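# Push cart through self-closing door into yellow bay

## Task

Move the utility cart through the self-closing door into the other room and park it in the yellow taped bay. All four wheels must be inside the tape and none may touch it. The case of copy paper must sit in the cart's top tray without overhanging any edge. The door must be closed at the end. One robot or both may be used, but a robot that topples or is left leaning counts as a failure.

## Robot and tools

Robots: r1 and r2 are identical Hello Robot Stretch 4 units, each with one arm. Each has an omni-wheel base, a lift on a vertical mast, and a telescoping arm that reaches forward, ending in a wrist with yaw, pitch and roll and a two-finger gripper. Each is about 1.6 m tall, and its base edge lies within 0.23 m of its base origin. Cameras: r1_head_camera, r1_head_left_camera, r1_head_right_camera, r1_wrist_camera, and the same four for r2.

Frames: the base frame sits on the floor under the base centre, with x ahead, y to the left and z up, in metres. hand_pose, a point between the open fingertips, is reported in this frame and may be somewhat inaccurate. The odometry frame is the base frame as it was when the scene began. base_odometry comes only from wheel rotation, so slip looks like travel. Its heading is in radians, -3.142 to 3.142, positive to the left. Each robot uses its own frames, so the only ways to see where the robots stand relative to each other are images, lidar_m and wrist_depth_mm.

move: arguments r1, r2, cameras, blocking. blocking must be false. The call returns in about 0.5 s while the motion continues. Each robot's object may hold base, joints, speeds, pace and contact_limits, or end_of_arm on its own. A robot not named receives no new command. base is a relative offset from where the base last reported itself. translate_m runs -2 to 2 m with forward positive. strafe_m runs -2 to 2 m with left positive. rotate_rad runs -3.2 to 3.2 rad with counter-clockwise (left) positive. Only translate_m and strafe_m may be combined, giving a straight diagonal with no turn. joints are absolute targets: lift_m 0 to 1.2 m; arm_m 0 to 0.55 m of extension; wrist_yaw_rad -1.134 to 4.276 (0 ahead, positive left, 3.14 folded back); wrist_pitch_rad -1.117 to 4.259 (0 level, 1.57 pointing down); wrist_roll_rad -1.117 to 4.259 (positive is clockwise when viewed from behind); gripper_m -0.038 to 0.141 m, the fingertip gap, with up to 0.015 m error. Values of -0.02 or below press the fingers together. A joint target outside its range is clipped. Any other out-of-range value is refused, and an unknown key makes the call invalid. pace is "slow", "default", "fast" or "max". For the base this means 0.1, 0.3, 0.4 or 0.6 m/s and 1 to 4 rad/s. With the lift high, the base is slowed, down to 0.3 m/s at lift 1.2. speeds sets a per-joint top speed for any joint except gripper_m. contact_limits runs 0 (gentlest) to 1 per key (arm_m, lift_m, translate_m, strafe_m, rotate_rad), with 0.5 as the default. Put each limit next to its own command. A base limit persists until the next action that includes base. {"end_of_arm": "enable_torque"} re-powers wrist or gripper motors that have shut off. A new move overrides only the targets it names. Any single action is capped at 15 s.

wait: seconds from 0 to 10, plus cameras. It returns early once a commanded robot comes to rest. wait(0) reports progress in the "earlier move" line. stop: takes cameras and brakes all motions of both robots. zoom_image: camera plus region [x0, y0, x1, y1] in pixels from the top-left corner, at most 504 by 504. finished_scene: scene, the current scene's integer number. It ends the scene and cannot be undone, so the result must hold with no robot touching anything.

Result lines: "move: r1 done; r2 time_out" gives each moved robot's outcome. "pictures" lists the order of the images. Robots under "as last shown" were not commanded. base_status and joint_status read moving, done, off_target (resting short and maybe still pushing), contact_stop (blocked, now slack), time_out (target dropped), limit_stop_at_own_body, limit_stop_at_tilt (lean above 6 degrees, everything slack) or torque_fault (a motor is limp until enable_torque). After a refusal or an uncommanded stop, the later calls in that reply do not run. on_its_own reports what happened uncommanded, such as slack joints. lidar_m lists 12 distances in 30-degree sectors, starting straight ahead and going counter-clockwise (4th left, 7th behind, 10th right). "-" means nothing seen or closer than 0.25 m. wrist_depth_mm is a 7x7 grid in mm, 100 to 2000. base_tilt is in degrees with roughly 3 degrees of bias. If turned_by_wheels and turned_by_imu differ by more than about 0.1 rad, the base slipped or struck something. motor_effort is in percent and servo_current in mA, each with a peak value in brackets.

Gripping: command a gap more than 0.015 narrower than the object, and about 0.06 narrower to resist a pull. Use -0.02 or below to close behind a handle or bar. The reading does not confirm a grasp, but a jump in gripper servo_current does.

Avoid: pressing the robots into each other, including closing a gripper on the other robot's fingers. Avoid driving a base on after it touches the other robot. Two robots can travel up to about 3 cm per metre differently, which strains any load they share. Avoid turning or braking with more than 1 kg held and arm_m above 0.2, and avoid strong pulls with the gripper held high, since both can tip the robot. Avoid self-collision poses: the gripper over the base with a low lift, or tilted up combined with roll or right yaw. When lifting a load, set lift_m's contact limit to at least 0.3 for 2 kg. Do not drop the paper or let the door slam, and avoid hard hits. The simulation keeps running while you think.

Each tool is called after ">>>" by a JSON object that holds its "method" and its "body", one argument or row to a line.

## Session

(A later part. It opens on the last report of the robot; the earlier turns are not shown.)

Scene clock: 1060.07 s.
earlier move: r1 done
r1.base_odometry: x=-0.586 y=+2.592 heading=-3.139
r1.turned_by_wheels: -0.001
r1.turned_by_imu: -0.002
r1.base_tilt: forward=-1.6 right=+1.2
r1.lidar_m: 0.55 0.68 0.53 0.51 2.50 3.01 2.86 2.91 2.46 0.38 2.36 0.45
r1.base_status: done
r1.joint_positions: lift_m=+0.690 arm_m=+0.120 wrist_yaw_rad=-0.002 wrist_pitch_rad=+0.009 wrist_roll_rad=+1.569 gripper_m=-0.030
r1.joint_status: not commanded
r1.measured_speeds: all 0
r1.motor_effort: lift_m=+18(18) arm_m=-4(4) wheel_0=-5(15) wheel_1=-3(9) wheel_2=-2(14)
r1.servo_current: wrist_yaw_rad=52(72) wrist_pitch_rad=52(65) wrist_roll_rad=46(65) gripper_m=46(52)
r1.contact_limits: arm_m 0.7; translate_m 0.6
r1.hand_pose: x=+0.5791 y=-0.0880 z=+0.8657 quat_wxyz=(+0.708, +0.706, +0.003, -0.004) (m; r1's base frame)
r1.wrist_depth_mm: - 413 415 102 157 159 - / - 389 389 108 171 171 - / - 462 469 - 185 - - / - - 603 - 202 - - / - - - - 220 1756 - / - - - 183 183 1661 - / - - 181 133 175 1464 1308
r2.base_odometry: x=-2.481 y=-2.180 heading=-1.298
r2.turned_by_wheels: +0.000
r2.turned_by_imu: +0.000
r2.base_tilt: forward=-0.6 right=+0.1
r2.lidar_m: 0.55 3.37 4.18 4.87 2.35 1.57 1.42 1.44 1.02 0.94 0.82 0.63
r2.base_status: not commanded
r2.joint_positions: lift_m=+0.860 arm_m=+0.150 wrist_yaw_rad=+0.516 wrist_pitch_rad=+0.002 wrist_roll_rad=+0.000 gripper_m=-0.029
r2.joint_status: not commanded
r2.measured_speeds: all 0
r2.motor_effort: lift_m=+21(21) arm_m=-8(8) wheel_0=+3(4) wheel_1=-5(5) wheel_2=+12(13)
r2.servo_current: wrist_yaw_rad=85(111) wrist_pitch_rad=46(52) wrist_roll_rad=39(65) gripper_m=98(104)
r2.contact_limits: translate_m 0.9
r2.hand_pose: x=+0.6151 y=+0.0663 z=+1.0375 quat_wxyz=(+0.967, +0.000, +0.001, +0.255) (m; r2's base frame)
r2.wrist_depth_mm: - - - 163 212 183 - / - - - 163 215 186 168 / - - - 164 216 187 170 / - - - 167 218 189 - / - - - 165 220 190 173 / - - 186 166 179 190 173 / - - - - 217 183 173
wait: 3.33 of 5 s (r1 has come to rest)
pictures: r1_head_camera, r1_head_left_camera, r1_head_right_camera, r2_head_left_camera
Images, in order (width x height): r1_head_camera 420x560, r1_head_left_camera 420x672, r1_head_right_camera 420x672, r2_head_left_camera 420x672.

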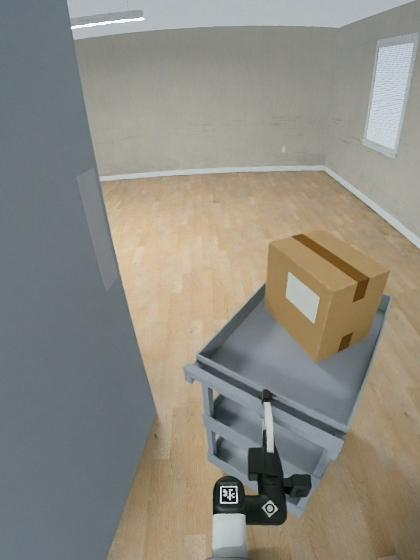

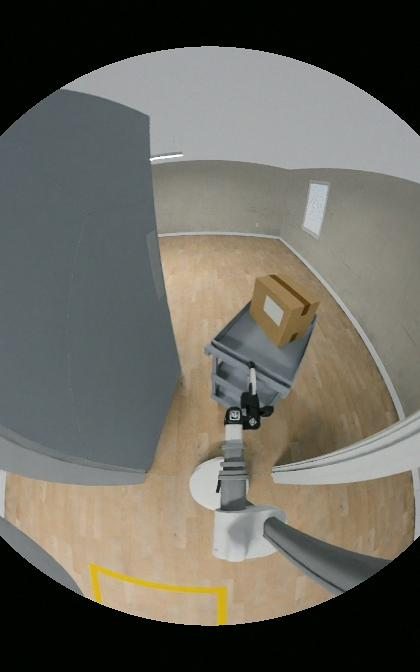

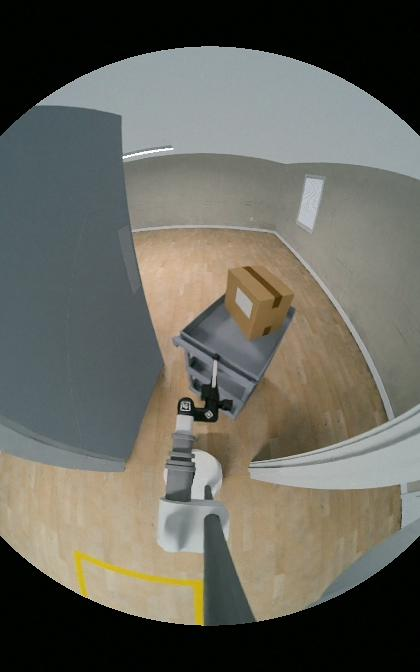

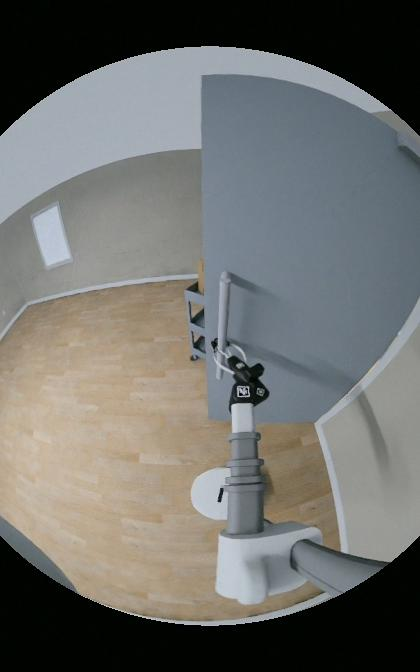

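>>> {"method": "move", "body": {
  "blocking": false,
  "r1": {"base":{"translate_m":-0.45,"strafe_m":0.13},"contact_limits":{"translate_m":0.6}},
  "cameras": []
}}

>>> {"method": "wait", "body": {
  "seconds": 5,
  "cameras": ["r1_head_camera","r1_head_left_camera"]
}}

>>> {"method": "move", "body": {
  "blocking": false,
  "r1": {"base":{"translate_m":-0.5},"contact_limits":{"translate_m":0.6}},
  "cameras": []
}}

>>> {"method": "wait", "body": {
  "seconds": 5,
  "cameras": ["r1_head_camera","r1_head_left_camera","r1_head_right_camera"]
}}

Scene clock: 1078.40 s.
move: r1 moving
r1.base_odometry: x=-0.555 y=+2.583 heading=-3.140
r1.turned_by_wheels: -0.001
r1.turned_by_imu: -0.001
r1.base_tilt: forward=-1.5 right=+1.3
r1.lidar_m: 0.56 0.64 0.50 0.51 2.46 2.99 2.84 2.92 2.46 0.40 0.44 0.46
r1.base_status: translate_m moving; strafe_m moving
r1.joint_positions: lift_m=+0.690 arm_m=+0.120 wrist_yaw_rad=-0.002 wrist_pitch_rad=+0.009 wrist_roll_rad=+1.569 gripper_m=-0.030
r1.joint_status: not commanded
r1.measured_speeds: translate_m=-0.121 strafe_m=+0.036 rotate_rad=-0.002 lift_m=+0.000 arm_m=+0.000 wrist_yaw_rad=+0.000 wrist_pitch_rad=+0.000 wrist_roll_rad=+0.000
r1.motor_effort: lift_m=+18(18) arm_m=-4(4) wheel_0=-14(15) wheel_1=-7(8) wheel_2=+8(10)
r1.servo_current: wrist_yaw_rad=39(65) wrist_pitch_rad=59(65) wrist_roll_rad=46(65) gripper_m=46(52)
r1.contact_limits: arm_m 0.7; translate_m 0.6
r1.hand_pose: x=+0.5791 y=-0.0880 z=+0.8657 quat_wxyz=(+0.708, +0.706, +0.003, -0.004) (m; r1's base frame)
r1.wrist_depth_mm: - 413 415 103 160 160 - / - 392 392 110 172 173 - / - 462 473 - 186 - - / - - 597 - 202 - - / - - - - 221 1808 - / - - - 184 181 1618 - / - - 181 130 179 1464 1308
r2: as last shown
r2.lidar_m: 0.55 3.38 4.22 4.84 2.36 1.54 1.41 1.46 1.02 0.94 0.82 0.63
r2.motor_effort: lift_m=+21(21) arm_m=-8(8) wheel_0=+3(3) wheel_1=-5(5) wheel_2=+13(13)
r2.servo_current: wrist_yaw_rad=85(98) wrist_pitch_rad=39(46) wrist_roll_rad=52(52) gripper_m=98(104)
r2.contact_limits: translate_m 0.9
r2.wrist_depth_mm: - - - 162 213 183 - / - - - 164 214 185 169 / - - - 164 216 187 170 / - - - 167 219 188 - / - - - 166 220 189 173 / - - 187 166 180 191 173 / - - - - 218 183 174
pictures: none
No camera images: "cameras" was empty.

Scene clock: 1080.90 s.
earlier move: r1 done
r1.base_odometry: x=-0.136 y=+2.463 heading=-3.140
r1.turned_by_wheels: +0.000
r1.turned_by_imu: -0.002
r1.base_tilt: forward=-1.6 right=+1.3
r1.lidar_m: 0.56 0.62 0.55 1.26 2.31 2.52 2.39 2.50 2.58 1.99 0.68 0.42
r1.base_status: done
r1.joint_positions: lift_m=+0.690 arm_m=+0.120 wrist_yaw_rad=-0.003 wrist_pitch_rad=+0.009 wrist_roll_rad=+1.569 gripper_m=-0.030
r1.joint_status: not commanded
r1.measured_speeds: all 0
r1.motor_effort: lift_m=+18(18) arm_m=-4(4) wheel_0=-5(17) wheel_1=-2(8) wheel_2=-2(10)
r1.servo_current: wrist_yaw_rad=33(65) wrist_pitch_rad=52(65) wrist_roll_rad=52(65) gripper_m=46(52)
r1.contact_limits: arm_m 0.7; translate_m 0.6
r1.hand_pose: x=+0.5791 y=-0.0882 z=+0.8657 quat_wxyz=(+0.708, +0.706, +0.002, -0.004) (m; r1's base frame)
r1.wrist_depth_mm: - 373 377 - - - - / - 480 480 - - 130 - / - - - - - 150 - / - - - - - 184 - / - - - - 215 1618 - / - - 200 113 177 1661 466 / - - 178 126 165 397 -
r2.base_odometry: x=-2.481 y=-2.180 heading=-1.298
r2.turned_by_wheels: +0.000
r2.turned_by_imu: +0.000
r2.base_tilt: forward=-0.6 right=+0.1
r2.lidar_m: 0.56 3.37 4.23 4.86 2.34 1.57 1.40 1.43 1.04 0.93 0.81 0.63
r2.base_status: not commanded
r2.joint_positions: lift_m=+0.860 arm_m=+0.150 wrist_yaw_rad=+0.516 wrist_pitch_rad=+0.002 wrist_roll_rad=+0.000 gripper_m=-0.029
r2.joint_status: not commanded
r2.measured_speeds: all 0
r2.motor_effort: lift_m=+21(21) arm_m=-7(8) wheel_0=+3(4) wheel_1=-5(5) wheel_2=+12(13)
r2.servo_current: wrist_yaw_rad=104(111) wrist_pitch_rad=46(46) wrist_roll_rad=46(59) gripper_m=98(104)
r2.contact_limits: translate_m 0.9
r2.hand_pose: x=+0.6151 y=+0.0663 z=+1.0375 quat_wxyz=(+0.967, +0.000, +0.001, +0.255) (m; r2's base frame)
r2.wrist_depth_mm: - - - 162 213 184 - / - - - 164 214 186 169 / - - - 163 216 187 170 / - - - 167 217 189 - / - - - 166 221 190 172 / - - 186 166 180 190 173 / - - - - 217 184 173
wait: 2.50 of 5 s (r1 has come to rest)
pictures: r1_head_camera, r1_head_left_camera
Images, in order (width x height): r1_head_camera 420x560, r1_head_left_camera 420x672.

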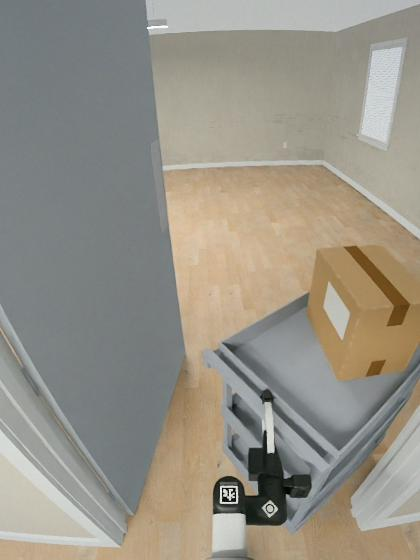

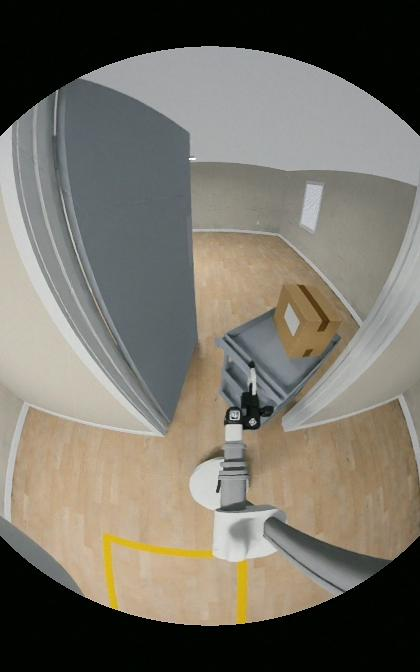

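Scene clock: 1081.40 s.
move: r1 moving
r1.base_odometry: x=-0.104 y=+2.463 heading=-3.141
r1.turned_by_wheels: -0.001
r1.turned_by_imu: +0.000
r1.base_tilt: forward=-1.6 right=+1.3
r1.lidar_m: 0.58 0.63 0.57 1.37 2.34 2.54 2.38 2.46 2.60 2.11 0.70 0.41
r1.base_status: translate_m moving
r1.joint_positions: lift_m=+0.690 arm_m=+0.120 wrist_yaw_rad=-0.003 wrist_pitch_rad=+0.009 wrist_roll_rad=+1.569 gripper_m=-0.030
r1.joint_status: not commanded
r1.measured_speeds: translate_m=-0.122 strafe_m=-0.001 rotate_rad=-0.003 lift_m=+0.000 arm_m=+0.000 wrist_yaw_rad=+0.000 wrist_pitch_rad=+0.000 wrist_roll_rad=+0.000
r1.motor_effort: lift_m=+18(18) arm_m=-4(4) wheel_0=-10(11) wheel_1=-7(8) wheel_2=+9(10)
r1.servo_current: wrist_yaw_rad=39(72) wrist_pitch_rad=59(59) wrist_roll_rad=59(59) gripper_m=39(52)
r1.contact_limits: arm_m 0.7; translate_m 0.6
r1.hand_pose: x=+0.5791 y=-0.0882 z=+0.8657 quat_wxyz=(+0.708, +0.706, +0.002, -0.004) (m; r1's base frame)
r1.wrist_depth_mm: - 364 355 - - 119 - / - 492 469 - - 129 - / - - - - - 148 - / - - - - - 185 - / - - - - 213 1618 - / - - - 115 178 1618 473 / - - 177 126 176 392 399
r2: as last shown
r2.base_tilt: forward=-0.7 right=+0.1
r2.lidar_m: 0.52 3.38 4.16 4.87 2.34 1.53 1.41 1.44 1.01 0.95 0.82 0.63
r2.motor_effort: lift_m=+21(21) arm_m=-8(8) wheel_0=+3(3) wheel_1=-5(5) wheel_2=+13(13)
r2.servo_current: wrist_yaw_rad=98(104) wrist_pitch_rad=39(46) wrist_roll_rad=46(59) gripper_m=98(104)
r2.contact_limits: translate_m 0.9
r2.wrist_depth_mm: - - - 162 212 183 - / - - - 164 213 185 169 / - - - 163 216 187 170 / - - - 167 219 189 - / - - - 166 220 190 172 / - - 187 167 179 190 173 / - - - - 217 183 174
pictures: none
No camera images: "cameras" was empty.

Scene clock: 1084.07 s.
earlier move: r1 done
r1.base_odometry: x=+0.364 y=+2.463 heading=-3.141
r1.turned_by_wheels: +0.000
r1.turned_by_imu: -0.001
r1.base_tilt: forward=-1.6 right=+1.3
r1.lidar_m: 0.54 0.94 1.17 2.24 2.33 2.02 1.90 1.96 2.61 2.44 1.35 0.50
r1.base_status: done
r1.joint_positions: lift_m=+0.690 arm_m=+0.120 wrist_yaw_rad=-0.003 wrist_pitch_rad=+0.009 wrist_roll_rad=+1.569 gripper_m=-0.030
r1.joint_status: not commanded
r1.measured_speeds: all 0
r1.motor_effort: lift_m=+18(18) arm_m=-4(4) wheel_0=-3(11) wheel_1=-1(9) wheel_2=-1(12)
r1.servo_current: wrist_yaw_rad=46(72) wrist_pitch_rad=52(65) wrist_roll_rad=33(65) gripper_m=39(52)
r1.contact_limits: arm_m 0.7; translate_m 0.6
r1.hand_pose: x=+0.5791 y=-0.0882 z=+0.8657 quat_wxyz=(+0.708, +0.706, +0.002, -0.004) (m; r1's base frame)
r1.wrist_depth_mm: - - 554 - 186 - - / - 480 462 - 195 - - / - 424 424 - 203 - - / - 504 496 - 214 - - / - - 597 158 223 - - / - - 1576 185 182 - - / - 132 162 137 247 - -
r2.base_odometry: x=-2.481 y=-2.180 heading=-1.298
r2.turned_by_wheels: +0.000
r2.turned_by_imu: +0.000
r2.base_tilt: forward=-0.6 right=+0.1
r2.lidar_m: 0.54 3.40 4.19 4.85 2.37 1.56 1.40 1.44 1.02 0.95 0.80 0.62
r2.base_status: not commanded
r2.joint_positions: lift_m=+0.860 arm_m=+0.150 wrist_yaw_rad=+0.516 wrist_pitch_rad=+0.002 wrist_roll_rad=+0.000 gripper_m=-0.029
r2.joint_status: not commanded
r2.measured_speeds: all 0
r2.motor_effort: lift_m=+21(21) arm_m=-8(8) wheel_0=+3(4) wheel_1=-5(5) wheel_2=+13(13)
r2.servo_current: wrist_yaw_rad=91(104) wrist_pitch_rad=39(46) wrist_roll_rad=46(59) gripper_m=98(104)
r2.contact_limits: translate_m 0.9
r2.hand_pose: x=+0.6151 y=+0.0663 z=+1.0375 quat_wxyz=(+0.967, +0.000, +0.001, +0.255) (m; r2's base frame)
r2.wrist_depth_mm: - - - 162 212 183 - / - - - 164 215 186 169 / - - - 163 216 187 170 / - - - 167 217 189 - / - - - 166 220 189 172 / - - 187 166 180 190 173 / - - - - 219 183 174
wait: 2.67 of 5 s (r1 has come to rest)
pictures: r1_head_camera, r1_head_left_camera, r1_head_right_camera
Images, in order (width x height): r1_head_camera 420x560, r1_head_left_camera 420x672, r1_head_right_camera 420x672.

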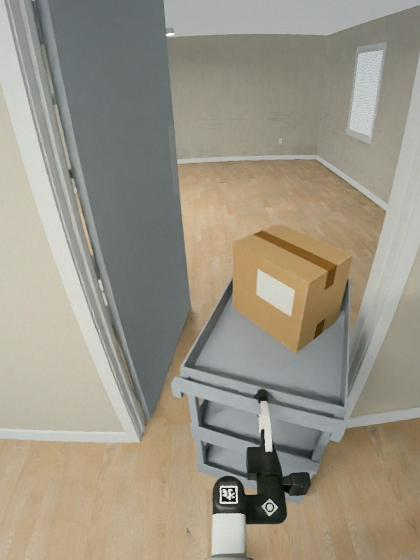

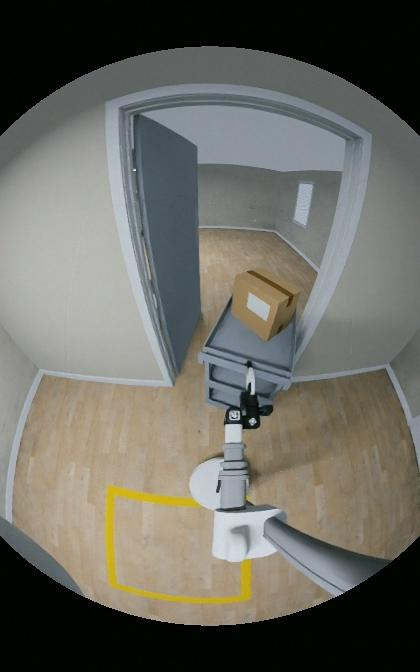

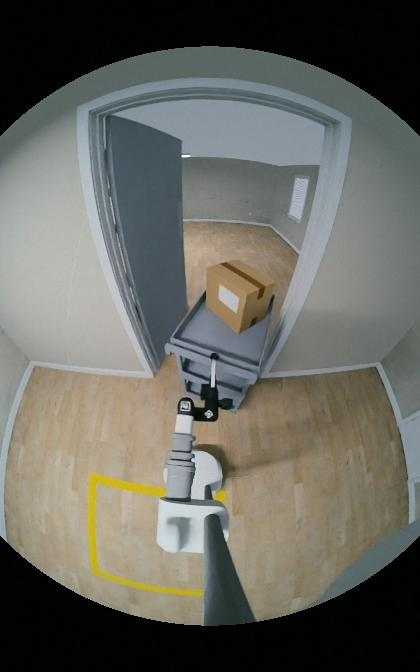

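>>> {"method": "move", "body": {
  "blocking": false,
  "r1": {"base":{"translate_m":-0.45},"contact_limits":{"translate_m":0.6}},
  "cameras": []
}}

>>> {"method": "wait", "body": {
  "seconds": 5,
  "cameras": ["r1_head_left_camera","r1_head_right_camera"]
}}

>>> {"method": "move", "body": {
  "blocking": false,
  "r1": {"base":{"translate_m":-0.3,"strafe_m":0.45},"contact_limits":{"translate_m":0.6}},
  "cameras": []
}}

>>> {"method": "wait", "body": {
  "seconds": 5,
  "cameras": ["r1_head_camera","r1_head_left_camera","r1_head_right_camera"]
}}

Scene clock: 1098.50 s.
move: r1 moving
r1.base_odometry: x=+0.396 y=+2.463 heading=-3.141
r1.turned_by_wheels: -0.001
r1.turned_by_imu: -0.001
r1.base_tilt: forward=-1.5 right=+1.3
r1.lidar_m: 0.54 0.99 1.24 2.24 2.31 2.01 1.87 1.94 2.53 2.46 1.37 0.51
r1.base_status: translate_m moving
r1.joint_positions: lift_m=+0.690 arm_m=+0.120 wrist_yaw_rad=-0.003 wrist_pitch_rad=+0.009 wrist_roll_rad=+1.569 gripper_m=-0.030
r1.joint_status: not commanded
r1.measured_speeds: translate_m=-0.122 strafe_m=-0.001 rotate_rad=-0.005 lift_m=+0.000 arm_m=+0.000 wrist_yaw_rad=+0.000 wrist_pitch_rad=+0.000 wrist_roll_rad=+0.000
r1.motor_effort: lift_m=+18(18) arm_m=-4(4) wheel_0=-7(12) wheel_1=-5(9) wheel_2=+11(11)
r1.servo_current: wrist_yaw_rad=52(59) wrist_pitch_rad=52(59) wrist_roll_rad=59(59) gripper_m=46(46)
r1.contact_limits: arm_m 0.7; translate_m 0.6
r1.hand_pose: x=+0.5791 y=-0.0882 z=+0.8657 quat_wxyz=(+0.708, +0.706, +0.002, -0.004) (m; r1's base frame)
r1.wrist_depth_mm: - - - - 189 - - / - 488 473 - 197 - - / - 433 433 - 205 - - / - 504 496 - 216 - - / - - 597 159 225 - - / - - 186 185 183 - - / - 132 161 - 248 - -
r2: as last shown
r2.base_tilt: forward=-0.7 right=+0.1
r2.lidar_m: 0.56 3.38 4.21 4.87 2.34 1.57 1.41 1.43 1.04 0.94 0.85 0.63
r2.motor_effort: lift_m=+21(21) arm_m=-8(8) wheel_0=+3(3) wheel_1=-5(5) wheel_2=+12(13)
r2.servo_current: wrist_yaw_rad=85(98) wrist_pitch_rad=33(39) wrist_roll_rad=46(59) gripper_m=98(104)
r2.contact_limits: translate_m 0.9
r2.wrist_depth_mm: - - - 163 213 184 - / - - - 164 215 185 169 / - - - 163 216 188 170 / - - - 167 218 189 - / - - - 166 219 189 172 / - - 187 166 180 190 173 / - - - - 217 184 174
pictures: none
No camera images: "cameras" was empty.

Scene clock: 1101.00 s.
earlier move: r1 done
r1.base_odometry: x=+0.814 y=+2.464 heading=-3.141
r1.turned_by_wheels: +0.000
r1.turned_by_imu: +0.001
r1.base_tilt: forward=-1.6 right=+1.3
r1.lidar_m: 0.47 0.47 1.75 2.22 2.22 1.56 1.44 1.50 2.00 2.48 2.02 0.55
r1.base_status: done
r1.joint_positions: lift_m=+0.690 arm_m=+0.120 wrist_yaw_rad=+0.000 wrist_pitch_rad=+0.009 wrist_roll_rad=+1.569 gripper_m=-0.030
r1.joint_status: not commanded
r1.measured_speeds: all 0
r1.motor_effort: lift_m=+18(18) arm_m=-4(4) wheel_0=-1(12) wheel_1=+0(10) wheel_2=-2(13)
r1.servo_current: wrist_yaw_rad=52(59) wrist_pitch_rad=52(65) wrist_roll_rad=39(72) gripper_m=46(52)
r1.contact_limits: arm_m 0.7; translate_m 0.6
r1.hand_pose: x=+0.5793 y=-0.0875 z=+0.8657 quat_wxyz=(+0.708, +0.706, +0.003, -0.003) (m; r1's base frame)
r1.wrist_depth_mm: - - - - 293 294 - / - - - - 281 1499 1160 / - - - - 263 1708 - / - - - 254 251 1708 - / - 530 492 236 240 - - / - 459 455 183 230 - - / - 141 177 138 220 - -
r2.base_odometry: x=-2.481 y=-2.180 heading=-1.298
r2.turned_by_wheels: +0.000
r2.turned_by_imu: +0.000
r2.base_tilt: forward=-0.6 right=+0.0
r2.lidar_m: 0.56 3.39 4.19 4.88 2.33 1.54 1.41 1.45 1.04 0.94 0.85 0.64
r2.base_status: not commanded
r2.joint_positions: lift_m=+0.860 arm_m=+0.150 wrist_yaw_rad=+0.516 wrist_pitch_rad=+0.002 wrist_roll_rad=+0.000 gripper_m=-0.029
r2.joint_status: not commanded
r2.measured_speeds: all 0
r2.motor_effort: lift_m=+21(21) arm_m=-8(8) wheel_0=+3(4) wheel_1=-5(5) wheel_2=+13(13)
r2.servo_current: wrist_yaw_rad=85(104) wrist_pitch_rad=39(52) wrist_roll_rad=39(59) gripper_m=91(111)
r2.contact_limits: translate_m 0.9
r2.hand_pose: x=+0.6151 y=+0.0663 z=+1.0375 quat_wxyz=(+0.967, +0.000, +0.001, +0.255) (m; r2's base frame)
r2.wrist_depth_mm: - - - 163 213 183 - / - - - 164 215 185 169 / - - - 163 216 188 170 / - - - 167 219 189 - / - - - 166 221 189 173 / - - 187 167 180 190 173 / - - - - 217 183 173
wait: 2.50 of 5 s (r1 has come to rest)
pictures: r1_head_left_camera, r1_head_right_camera
Images, in order (width x height): r1_head_left_camera 420x672, r1_head_right_camera 420x672.

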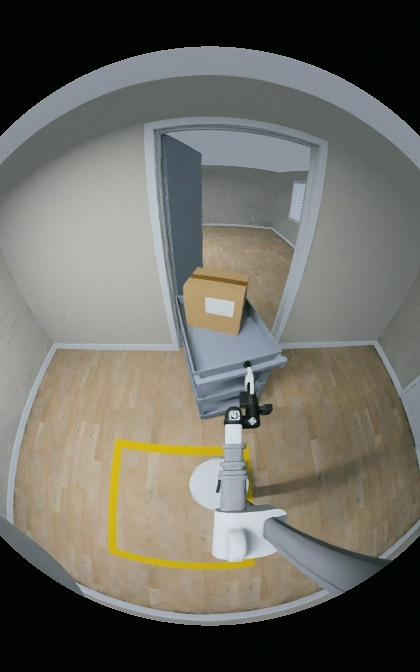

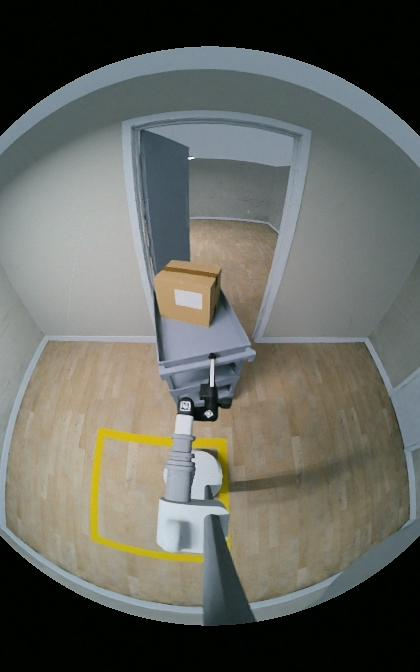

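Scene clock: 1101.50 s.
move: r1 moving
r1.base_odometry: x=+0.832 y=+2.437 heading=-3.141
r1.turned_by_wheels: +0.000
r1.turned_by_imu: +0.000
r1.base_tilt: forward=-1.5 right=+1.3
r1.lidar_m: 0.45 0.47 1.81 2.19 2.19 1.53 1.45 1.50 2.00 2.49 2.03 0.53
r1.base_status: translate_m moving; strafe_m moving
r1.joint_positions: lift_m=+0.690 arm_m=+0.120 wrist_yaw_rad=+0.000 wrist_pitch_rad=+0.009 wrist_roll_rad=+1.569 gripper_m=-0.030
r1.joint_status: not commanded
r1.measured_speeds: translate_m=-0.068 strafe_m=+0.102 rotate_rad=+0.006 lift_m=+0.000 arm_m=+0.000 wrist_yaw_rad=+0.000 wrist_pitch_rad=+0.000 wrist_roll_rad=+0.000
r1.motor_effort: lift_m=+18(18) arm_m=-4(4) wheel_0=-13(14) wheel_1=+2(6) wheel_2=+6(7)
r1.servo_current: wrist_yaw_rad=59(59) wrist_pitch_rad=59(65) wrist_roll_rad=52(59) gripper_m=39(46)
r1.contact_limits: arm_m 0.7; translate_m 0.6
r1.hand_pose: x=+0.5793 y=-0.0875 z=+0.8657 quat_wxyz=(+0.708, +0.706, +0.003, -0.003) (m; r1's base frame)
r1.wrist_depth_mm: - - - - 291 296 300 / - - - - 277 1499 1182 / - - - - 260 1708 - / - - - 250 251 854 - / - 554 477 182 240 - - / - 462 455 183 182 - - / - 140 178 166 220 - -
r2: as last shown
r2.base_tilt: forward=-0.6 right=+0.1
r2.lidar_m: 0.57 3.39 4.18 4.86 2.36 1.58 1.41 1.45 1.00 0.93 0.85 0.63
r2.servo_current: wrist_yaw_rad=72(104) wrist_pitch_rad=39(46) wrist_roll_rad=33(59) gripper_m=91(104)
r2.contact_limits: translate_m 0.9
r2.wrist_depth_mm: - - - 162 213 184 - / - - - 164 216 186 169 / - - - 164 216 188 170 / - - - 167 219 189 - / - - - 166 220 189 173 / - - 187 166 179 190 173 / - - - - 217 183 174
pictures: none
No camera images: "cameras" was empty.

Scene clock: 1104.30 s.
earlier move: r1 done
r1.base_odometry: x=+1.115 y=+2.014 heading=-3.141
r1.turned_by_wheels: +0.000
r1.turned_by_imu: +0.000
r1.base_tilt: forward=-1.6 right=+1.3
r1.lidar_m: 0.53 1.64 1.87 1.74 1.79 1.28 1.18 1.23 1.63 2.93 2.42 0.51
r1.base_status: done
r1.joint_positions: lift_m=+0.690 arm_m=+0.120 wrist_yaw_rad=-0.002 wrist_pitch_rad=+0.009 wrist_roll_rad=+1.569 gripper_m=-0.030
r1.joint_status: not commanded
r1.measured_speeds: all 0
r1.motor_effort: lift_m=+18(18) arm_m=-4(4) wheel_0=+0(17) wheel_1=+1(6) wheel_2=+0(8)
r1.servo_current: wrist_yaw_rad=52(65) wrist_pitch_rad=59(65) wrist_roll_rad=52(65) gripper_m=39(52)
r1.contact_limits: arm_m 0.7; translate_m 0.6
r1.hand_pose: x=+0.5791 y=-0.0880 z=+0.8657 quat_wxyz=(+0.708, +0.706, +0.002, -0.004) (m; r1's base frame)
r1.wrist_depth_mm: - - - - 190 - - / - 504 484 - 198 - - / - 430 433 143 206 - - / - 504 492 151 216 - - / - 564 585 160 225 - - / - - 180 184 182 - - / - 132 156 137 247 - -
r2.base_odometry: x=-2.481 y=-2.180 heading=-1.298
r2.turned_by_wheels: +0.000
r2.turned_by_imu: +0.000
r2.base_tilt: forward=-0.6 right=+0.0
r2.lidar_m: 0.55 3.39 4.21 4.85 2.35 1.55 1.42 1.43 1.03 0.95 0.82 0.63
r2.base_status: not commanded
r2.joint_positions: lift_m=+0.860 arm_m=+0.150 wrist_yaw_rad=+0.516 wrist_pitch_rad=+0.002 wrist_roll_rad=+0.000 gripper_m=-0.029
r2.joint_status: not commanded
r2.measured_speeds: all 0
r2.motor_effort: lift_m=+21(21) arm_m=-8(8) wheel_0=+3(4) wheel_1=-5(5) wheel_2=+13(13)
r2.servo_current: wrist_yaw_rad=78(104) wrist_pitch_rad=33(46) wrist_roll_rad=39(65) gripper_m=104(104)
r2.contact_limits: translate_m 0.9
r2.hand_pose: x=+0.6151 y=+0.0663 z=+1.0375 quat_wxyz=(+0.967, +0.000, +0.001, +0.255) (m; r2's base frame)
r2.wrist_depth_mm: - - - 162 212 184 - / - - - 164 214 185 169 / - - - 164 216 189 170 / - - - 167 218 189 - / - - - 165 220 189 173 / - - 187 166 180 190 173 / - - - - 218 183 174
wait: 2.80 of 5 s (r1 has come to rest)
pictures: r1_head_camera, r1_head_left_camera, r1_head_right_camera
Images, in order (width x height): r1_head_camera 420x560, r1_head_left_camera 420x672, r1_head_right_camera 420x672.

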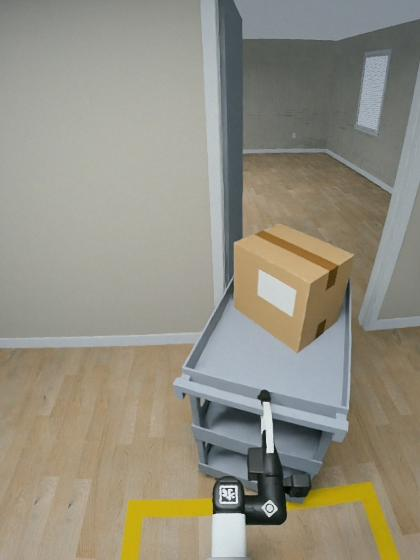

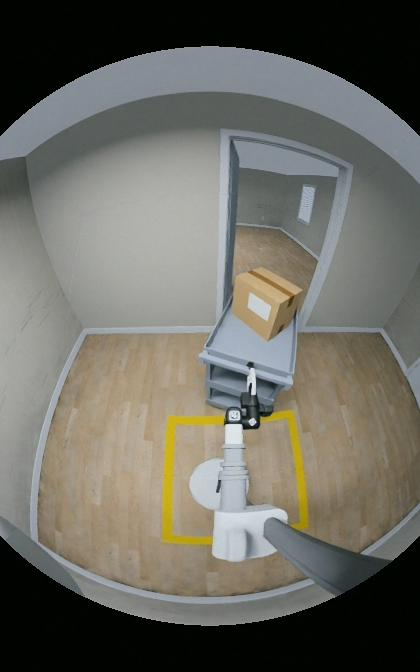

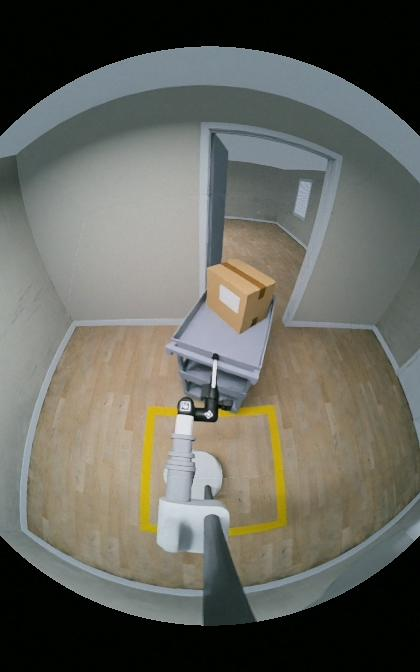

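>>> {"method": "move", "body": {
  "blocking": false,
  "r1": {"base":{"translate_m":-0.45},"contact_limits":{"translate_m":0.6}},
  "cameras": []
}}

>>> {"method": "wait", "body": {
  "seconds": 5,
  "cameras": ["r1_head_camera","r1_head_left_camera","r1_head_right_camera"]
}}

Scene clock: 1115.27 s.
move: r1 moving
r1.base_odometry: x=+1.146 y=+2.014 heading=-3.140
r1.turned_by_wheels: +0.000
r1.turned_by_imu: +0.000
r1.base_tilt: forward=-1.6 right=+1.3
r1.lidar_m: 0.54 1.67 1.86 1.75 1.75 1.22 1.15 1.18 1.58 2.90 2.45 0.49
r1.base_status: translate_m moving
r1.joint_positions: lift_m=+0.690 arm_m=+0.120 wrist_yaw_rad=+0.002 wrist_pitch_rad=+0.009 wrist_roll_rad=+1.569 gripper_m=-0.030
r1.joint_status: not commanded
r1.measured_speeds: translate_m=-0.123 strafe_m=+0.002 rotate_rad=+0.002 lift_m=+0.000 arm_m=+0.000 wrist_yaw_rad=+0.022 wrist_pitch_rad=+0.000 wrist_roll_rad=+0.000
r1.motor_effort: lift_m=+18(18) arm_m=-4(4) wheel_0=-8(9) wheel_1=-7(9) wheel_2=+15(15)
r1.servo_current: wrist_yaw_rad=52(59) wrist_pitch_rad=52(59) wrist_roll_rad=52(65) gripper_m=46(46)
r1.contact_limits: arm_m 0.7; translate_m 0.6
r1.hand_pose: x=+0.5795 y=-0.0869 z=+0.8657 quat_wxyz=(+0.708, +0.706, +0.004, -0.003) (m; r1's base frame)
r1.wrist_depth_mm: - - 525 125 181 - - / - 449 449 131 191 - - / - 421 430 - 201 - - / - 517 508 - 212 - - / - - 603 155 224 - - / - - 180 185 183 - - / - 132 162 126 179 - -
r2: as last shown
r2.base_tilt: forward=-0.7 right=+0.1
r2.lidar_m: 0.54 3.39 4.20 4.85 2.37 1.53 1.41 1.43 1.04 0.94 0.83 0.62
r2.servo_current: wrist_yaw_rad=85(104) wrist_pitch_rad=39(46) wrist_roll_rad=52(59) gripper_m=98(104)
r2.contact_limits: translate_m 0.9
r2.wrist_depth_mm: - - - 162 213 184 - / - - - 164 215 185 169 / - - - 164 216 187 170 / - - - 167 218 189 - / - - - 165 220 189 173 / - - 186 166 180 190 173 / - - - - 218 184 174
pictures: none
No camera images: "cameras" was empty.

Scene clock: 1117.77 s.
earlier move: r1 done
r1.base_odometry: x=+1.565 y=+2.014 heading=-3.140
r1.turned_by_wheels: +0.000
r1.turned_by_imu: +0.001
r1.base_tilt: forward=-1.6 right=+1.3
r1.lidar_m: 0.52 0.60 1.83 1.72 1.13 0.78 0.73 0.76 1.01 2.48 3.05 0.52
r1.base_status: done
r1.joint_positions: lift_m=+0.690 arm_m=+0.120 wrist_yaw_rad=+0.002 wrist_pitch_rad=+0.009 wrist_roll_rad=+1.569 gripper_m=-0.030
r1.joint_status: not commanded
r1.measured_speeds: all 0
r1.motor_effort: lift_m=+18(18) arm_m=+4(4) wheel_0=+1(9) wheel_1=-1(9) wheel_2=+3(15)
r1.servo_current: wrist_yaw_rad=59(78) wrist_pitch_rad=52(65) wrist_roll_rad=39(78) gripper_m=39(59)
r1.contact_limits: arm_m 0.7; translate_m 0.6
r1.hand_pose: x=+0.5795 y=-0.0867 z=+0.8657 quat_wxyz=(+0.708, +0.706, +0.004, -0.002) (m; r1's base frame)
r1.wrist_depth_mm: 1708 - - - 208 1537 1205 / - - 597 - 212 - - / - 488 477 439 218 - - / 1708 459 466 162 223 - - / - 521 525 166 228 - - / - - 574 184 231 - - / - - 161 140 239 - -
r2.base_odometry: x=-2.481 y=-2.180 heading=-1.298
r2.turned_by_wheels: +0.000
r2.turned_by_imu: +0.000
r2.base_tilt: forward=-0.6 right=+0.0
r2.lidar_m: 0.55 3.38 4.21 4.86 2.33 1.57 1.43 1.45 1.03 0.93 0.82 0.65
r2.base_status: not commanded
r2.joint_positions: lift_m=+0.860 arm_m=+0.150 wrist_yaw_rad=+0.516 wrist_pitch_rad=+0.002 wrist_roll_rad=+0.000 gripper_m=-0.029
r2.joint_status: not commanded
r2.measured_speeds: all 0
r2.motor_effort: lift_m=+21(21) arm_m=-8(8) wheel_0=+3(4) wheel_1=-5(5) wheel_2=+13(13)
r2.servo_current: wrist_yaw_rad=98(104) wrist_pitch_rad=46(46) wrist_roll_rad=52(59) gripper_m=98(104)
r2.contact_limits: translate_m 0.9
r2.hand_pose: x=+0.6151 y=+0.0663 z=+1.0375 quat_wxyz=(+0.967, +0.000, +0.001, +0.255) (m; r2's base frame)
r2.wrist_depth_mm: - - - 163 213 184 - / - - - 164 214 186 169 / - - - 163 215 187 170 / - - - 167 218 189 - / - - - 165 220 189 173 / - - 187 166 180 190 173 / - - - - 218 183 174
wait: 2.50 of 5 s (r1 has come to rest)
pictures: r1_head_camera, r1_head_left_camera, r1_head_right_camera
Images, in order (width x height): r1_head_camera 420x560, r1_head_left_camera 420x672, r1_head_right_camera 420x672.

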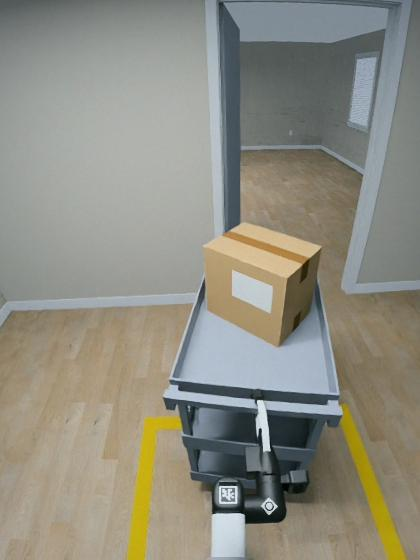

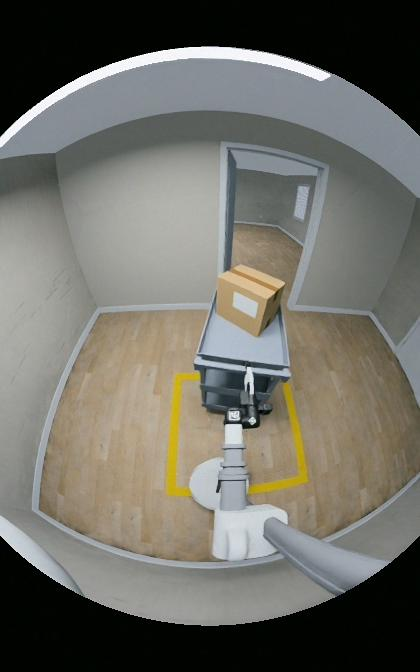

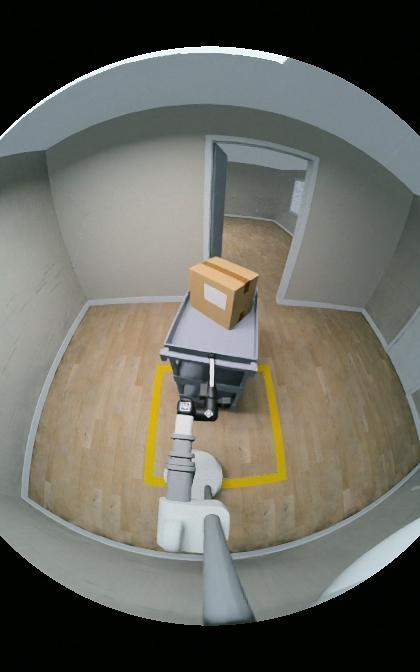

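>>> {"method": "move", "body": {
  "blocking": false,
  "r1": {"base":{"translate_m":-0.35,"strafe_m":-0.01},"contact_limits":{"translate_m":0.6}},
  "cameras": []
}}

>>> {"method": "wait", "body": {
  "seconds": 5,
  "cameras": []
}}

>>> {"method": "move", "body": {
  "blocking": false,
  "r1": {"joints":{"arm_m":0.03},"contact_limits":{"arm_m":0.8},"pace":"slow"},
  "cameras": []
}}

>>> {"method": "wait", "body": {
  "seconds": 3,
  "cameras": ["r1_head_camera","r1_head_left_camera","r1_head_right_camera"]
}}

Scene clock: 1128.80 s.
move: r1 moving
r1.base_odometry: x=+1.596 y=+2.015 heading=-3.140
r1.turned_by_wheels: +0.000
r1.turned_by_imu: +0.000
r1.base_tilt: forward=-1.6 right=+1.3
r1.lidar_m: 0.52 0.55 1.82 1.71 1.10 0.74 0.71 0.73 0.99 2.38 3.06 0.53
r1.base_status: translate_m moving; strafe_m moving
r1.joint_positions: lift_m=+0.690 arm_m=+0.120 wrist_yaw_rad=+0.002 wrist_pitch_rad=+0.009 wrist_roll_rad=+1.569 gripper_m=-0.030
r1.joint_status: not commanded
r1.measured_speeds: translate_m=-0.124 strafe_m=-0.003 rotate_rad=-0.003 lift_m=+0.000 arm_m=+0.000 wrist_yaw_rad=+0.000 wrist_pitch_rad=+0.000 wrist_roll_rad=+0.000
r1.motor_effort: lift_m=+18(18) arm_m=-4(4) wheel_0=-4(6) wheel_1=-6(8) wheel_2=+14(14)
r1.servo_current: wrist_yaw_rad=52(65) wrist_pitch_rad=59(65) wrist_roll_rad=52(52) gripper_m=33(46)
r1.contact_limits: arm_m 0.7; translate_m 0.6
r1.hand_pose: x=+0.5796 y=-0.0867 z=+0.8657 quat_wxyz=(+0.708, +0.706, +0.004, -0.002) (m; r1's base frame)
r1.wrist_depth_mm: 1708 - - - 210 1537 1205 / 1708 - 591 - 214 - - / 1708 500 484 442 220 - - / 1756 459 466 163 224 - - / - 512 525 166 229 - - / - - 574 184 230 - - / - - 162 140 239 - -
r2: as last shown
r2.lidar_m: 0.56 3.37 4.20 4.86 2.33 1.54 1.42 1.43 1.02 0.94 0.84 0.63
r2.motor_effort: lift_m=+21(21) arm_m=-8(8) wheel_0=+3(3) wheel_1=-5(5) wheel_2=+13(13)
r2.servo_current: wrist_yaw_rad=98(98) wrist_pitch_rad=39(39) wrist_roll_rad=46(52) gripper_m=98(98)
r2.contact_limits: translate_m 0.9
r2.wrist_depth_mm: - - - 163 213 183 - / - - - 164 214 186 169 / - - - 163 216 188 169 / - - - 167 219 189 - / - - - 166 220 189 173 / - - 187 167 179 191 173 / - - - - 218 184 174
pictures: none
No camera images: "cameras" was empty.

Scene clock: 1130.97 s.
earlier move: r1 done
r1.base_odometry: x=+1.915 y=+2.025 heading=-3.140
r1.turned_by_wheels: +0.000
r1.turned_by_imu: +0.001
r1.base_tilt: forward=-1.6 right=+1.3
r1.lidar_m: 0.48 0.50 1.82 1.72 0.58 0.42 0.39 0.38 0.56 1.36 3.07 0.56
r1.base_status: done
r1.joint_positions: lift_m=+0.690 arm_m=+0.120 wrist_yaw_rad=+0.003 wrist_pitch_rad=+0.009 wrist_roll_rad=+1.569 gripper_m=-0.030
r1.joint_status: not commanded
r1.measured_speeds: all 0
r1.motor_effort: lift_m=+18(18) arm_m=+4(4) wheel_0=+0(6) wheel_1=-1(8) wheel_2=+0(15)
r1.servo_current: wrist_yaw_rad=39(65) wrist_pitch_rad=52(65) wrist_roll_rad=39(72) gripper_m=46(52)
r1.contact_limits: arm_m 0.7; translate_m 0.6
r1.hand_pose: x=+0.5795 y=-0.0867 z=+0.8657 quat_wxyz=(+0.708, +0.706, +0.004, -0.002) (m; r1's base frame)
r1.wrist_depth_mm: - - - 235 236 1499 1078 / - - - 236 236 1661 1205 / - - 615 234 236 - - / - 488 466 233 234 - - / - 488 480 232 232 - - / - 554 508 184 232 - - / - 139 177 165 230 - -
r2.base_odometry: x=-2.481 y=-2.180 heading=-1.298
r2.turned_by_wheels: +0.000
r2.turned_by_imu: +0.000
r2.base_tilt: forward=-0.6 right=+0.0
r2.lidar_m: 0.53 3.38 4.23 4.85 2.35 1.54 1.41 1.45 1.00 0.92 0.84 0.65
r2.base_status: not commanded
r2.joint_positions: lift_m=+0.860 arm_m=+0.150 wrist_yaw_rad=+0.516 wrist_pitch_rad=+0.002 wrist_roll_rad=+0.000 gripper_m=-0.029
r2.joint_status: not commanded
r2.measured_speeds: all 0
r2.motor_effort: lift_m=+21(21) arm_m=-8(8) wheel_0=+3(4) wheel_1=-5(5) wheel_2=+12(13)
r2.servo_current: wrist_yaw_rad=104(104) wrist_pitch_rad=46(46) wrist_roll_rad=39(59) gripper_m=98(104)
r2.contact_limits: translate_m 0.9
r2.hand_pose: x=+0.6151 y=+0.0663 z=+1.0375 quat_wxyz=(+0.967, +0.000, +0.001, +0.255) (m; r2's base frame)
r2.wrist_depth_mm: - - - 162 212 184 - / - - - 163 214 185 169 / - - - 164 216 188 170 / - - - 167 219 189 - / - - - 166 220 190 173 / - - 187 166 179 190 173 / - - - - 217 184 173
wait: 2.17 of 5 s (r1 has come to rest)
pictures: none
No camera images: "cameras" was empty.

Scene clock: 1131.47 s.
move: r1 moving
r1.base_odometry: x=+1.915 y=+2.025 heading=-3.140
r1.turned_by_wheels: +0.000
r1.turned_by_imu: +0.000
r1.base_tilt: forward=-1.6 right=+1.3
r1.lidar_m: 0.50 0.53 1.85 1.72 0.61 0.41 0.37 0.41 0.56 1.35 3.07 0.52
r1.base_status: not commanded
r1.joint_positions: lift_m=+0.690 arm_m=+0.108 wrist_yaw_rad=+0.003 wrist_pitch_rad=+0.009 wrist_roll_rad=+1.569 gripper_m=-0.030
r1.joint_status: arm_m moving
r1.measured_speeds: translate_m=+0.000 strafe_m=+0.000 rotate_rad=+0.000 lift_m=+0.000 arm_m=-0.049 wrist_yaw_rad=+0.000 wrist_pitch_rad=+0.000 wrist_roll_rad=+0.000
r1.motor_effort: lift_m=+18(18) arm_m=-6(9) wheel_0=+0(1) wheel_1=-1(1) wheel_2=+1(1)
r1.servo_current: wrist_yaw_rad=46(59) wrist_pitch_rad=65(65) wrist_roll_rad=59(59) gripper_m=46(52)
r1.contact_limits: arm_m 0.8; translate_m 0.6
r1.hand_pose: x=+0.5671 y=-0.0867 z=+0.8657 quat_wxyz=(+0.708, +0.706, +0.004, -0.002) (m; r1's base frame)
r1.wrist_depth_mm: - - - 236 237 1499 1078 / - - - 236 235 1661 1229 / - - 615 235 236 - - / - 484 466 233 234 - - / - 484 477 233 234 - - / - - 508 185 232 - - / - - 177 141 231 - -
r2: as last shown
r2.lidar_m: 0.56 3.39 4.18 4.86 2.32 1.56 1.42 1.45 1.02 0.94 0.83 0.63
r2.servo_current: wrist_yaw_rad=91(98) wrist_pitch_rad=39(46) wrist_roll_rad=33(52) gripper_m=98(104)
r2.contact_limits: translate_m 0.9
r2.wrist_depth_mm: - - - 162 213 183 - / - - - 164 214 185 169 / - - - 164 216 187 170 / - - - 167 219 189 - / - - - 166 220 189 172 / - - 187 167 179 190 173 / - - - - 218 183 174
pictures: none
No camera images: "cameras" was empty.

Scene clock: 1133.13 s.
earlier move: r1 done
r1.base_odometry: x=+1.915 y=+2.025 heading=-3.140
r1.turned_by_wheels: +0.000
r1.turned_by_imu: +0.000
r1.base_tilt: forward=-1.6 right=+1.3
r1.lidar_m: 0.41 0.42 1.82 1.69 0.62 0.43 0.38 0.41 0.56 1.35 3.08 0.46
r1.base_status: not commanded
r1.joint_positions: lift_m=+0.690 arm_m=+0.030 wrist_yaw_rad=+0.003 wrist_pitch_rad=+0.009 wrist_roll_rad=+1.569 gripper_m=-0.030
r1.joint_status: all done
r1.measured_speeds: all 0
r1.motor_effort: lift_m=+18(18) arm_m=-5(9) wheel_0=+0(1) wheel_1=+0(1) wheel_2=+1(1)
r1.servo_current: wrist_yaw_rad=39(72) wrist_pitch_rad=52(65) wrist_roll_rad=65(72) gripper_m=46(52)
r1.contact_limits: arm_m 0.8; translate_m 0.6
r1.hand_pose: x=+0.4897 y=-0.0867 z=+0.8657 quat_wxyz=(+0.708, +0.706, +0.004, -0.002) (m; r1's base frame)
r1.wrist_depth_mm: - - - 244 244 265 264 / - - - - 241 1708 1308 / - - - 238 239 - - / - 544 496 236 237 - - / - 480 473 174 235 - - / - - 500 185 234 - - / - - 177 139 229 - -
r2.base_odometry: x=-2.481 y=-2.180 heading=-1.298
r2.turned_by_wheels: +0.000
r2.turned_by_imu: +0.000
r2.base_tilt: forward=-0.6 right=+0.0
r2.lidar_m: 0.56 3.38 4.15 4.85 2.33 1.57 1.41 1.45 1.05 0.94 0.83 0.62
r2.base_status: not commanded
r2.joint_positions: lift_m=+0.860 arm_m=+0.150 wrist_yaw_rad=+0.516 wrist_pitch_rad=+0.002 wrist_roll_rad=+0.000 gripper_m=-0.029
r2.joint_status: not commanded
r2.measured_speeds: all 0
r2.motor_effort: lift_m=+21(21) arm_m=-7(8) wheel_0=+3(4) wheel_1=-5(5) wheel_2=+12(13)
r2.servo_current: wrist_yaw_rad=85(111) wrist_pitch_rad=33(46) wrist_roll_rad=52(59) gripper_m=91(104)
r2.contact_limits: translate_m 0.9
r2.hand_pose: x=+0.6151 y=+0.0663 z=+1.0375 quat_wxyz=(+0.967, +0.000, +0.001, +0.255) (m; r2's base frame)
r2.wrist_depth_mm: - - - 162 213 185 - / - - - 164 214 186 169 / - - - 164 216 188 170 / - - - 167 219 189 - / - - - 166 220 189 172 / - - 187 167 180 190 173 / - - - - 218 183 174
wait: 1.67 of 3 s (r1 has come to rest)
pictures: r1_head_camera, r1_head_left_camera, r1_head_right_camera
Images, in order (width x height): r1_head_camera 420x560, r1_head_left_camera 420x672, r1_head_right_camera 420x672.

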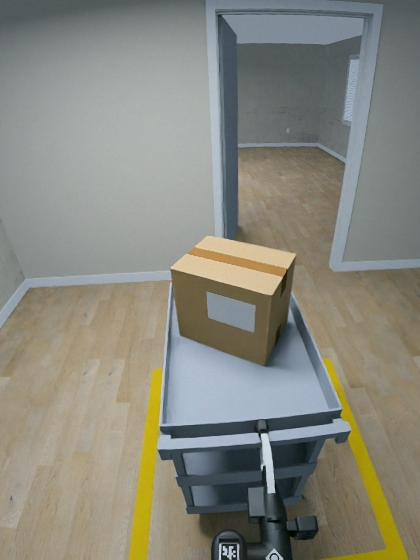

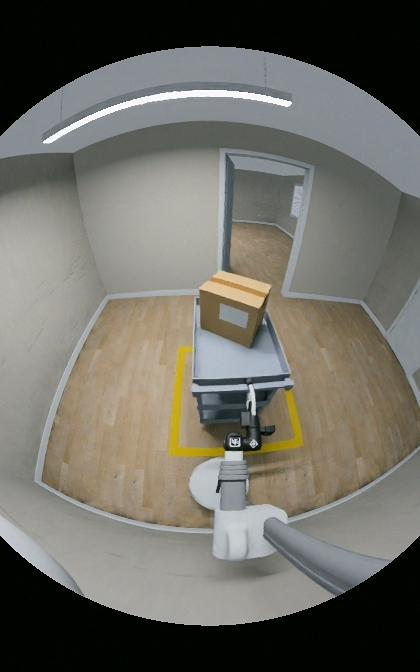

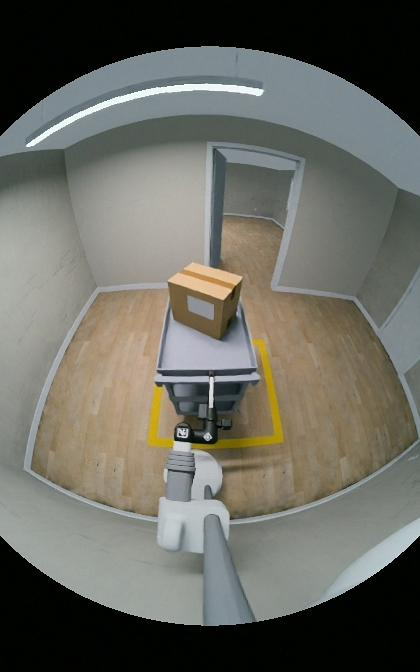

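>>> {"method": "zoom_image", "body": {
  "camera": "r1_head_right_camera",
  "region": [120, 240, 310, 470]
}}

>>> {"method": "zoom_image", "body": {
  "camera": "r1_head_left_camera",
  "region": [150, 250, 320, 480]
}}

>>> {"method": "zoom_image", "body": {
  "camera": "r1_head_camera",
  "region": [100, 220, 420, 560]
}}

Scaled by 2.191 from the camera's 420x672 image, which has a finer 600x960 frame.

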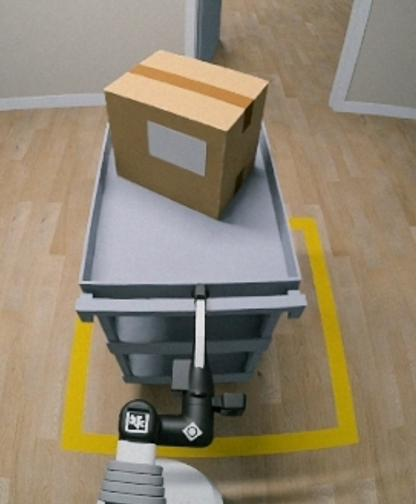

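Scaled by 2.191 from the camera's 420x672 image, which has a finer 600x960 frame.

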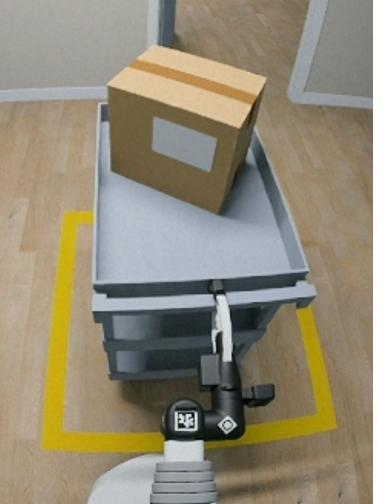

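Scaled by 1.482 from the camera's 420x560 image, which has a finer 600x800 frame.

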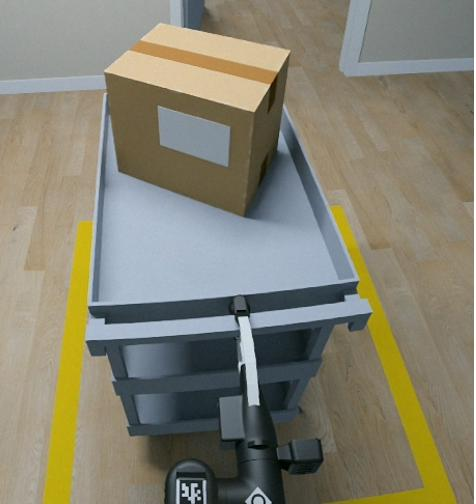

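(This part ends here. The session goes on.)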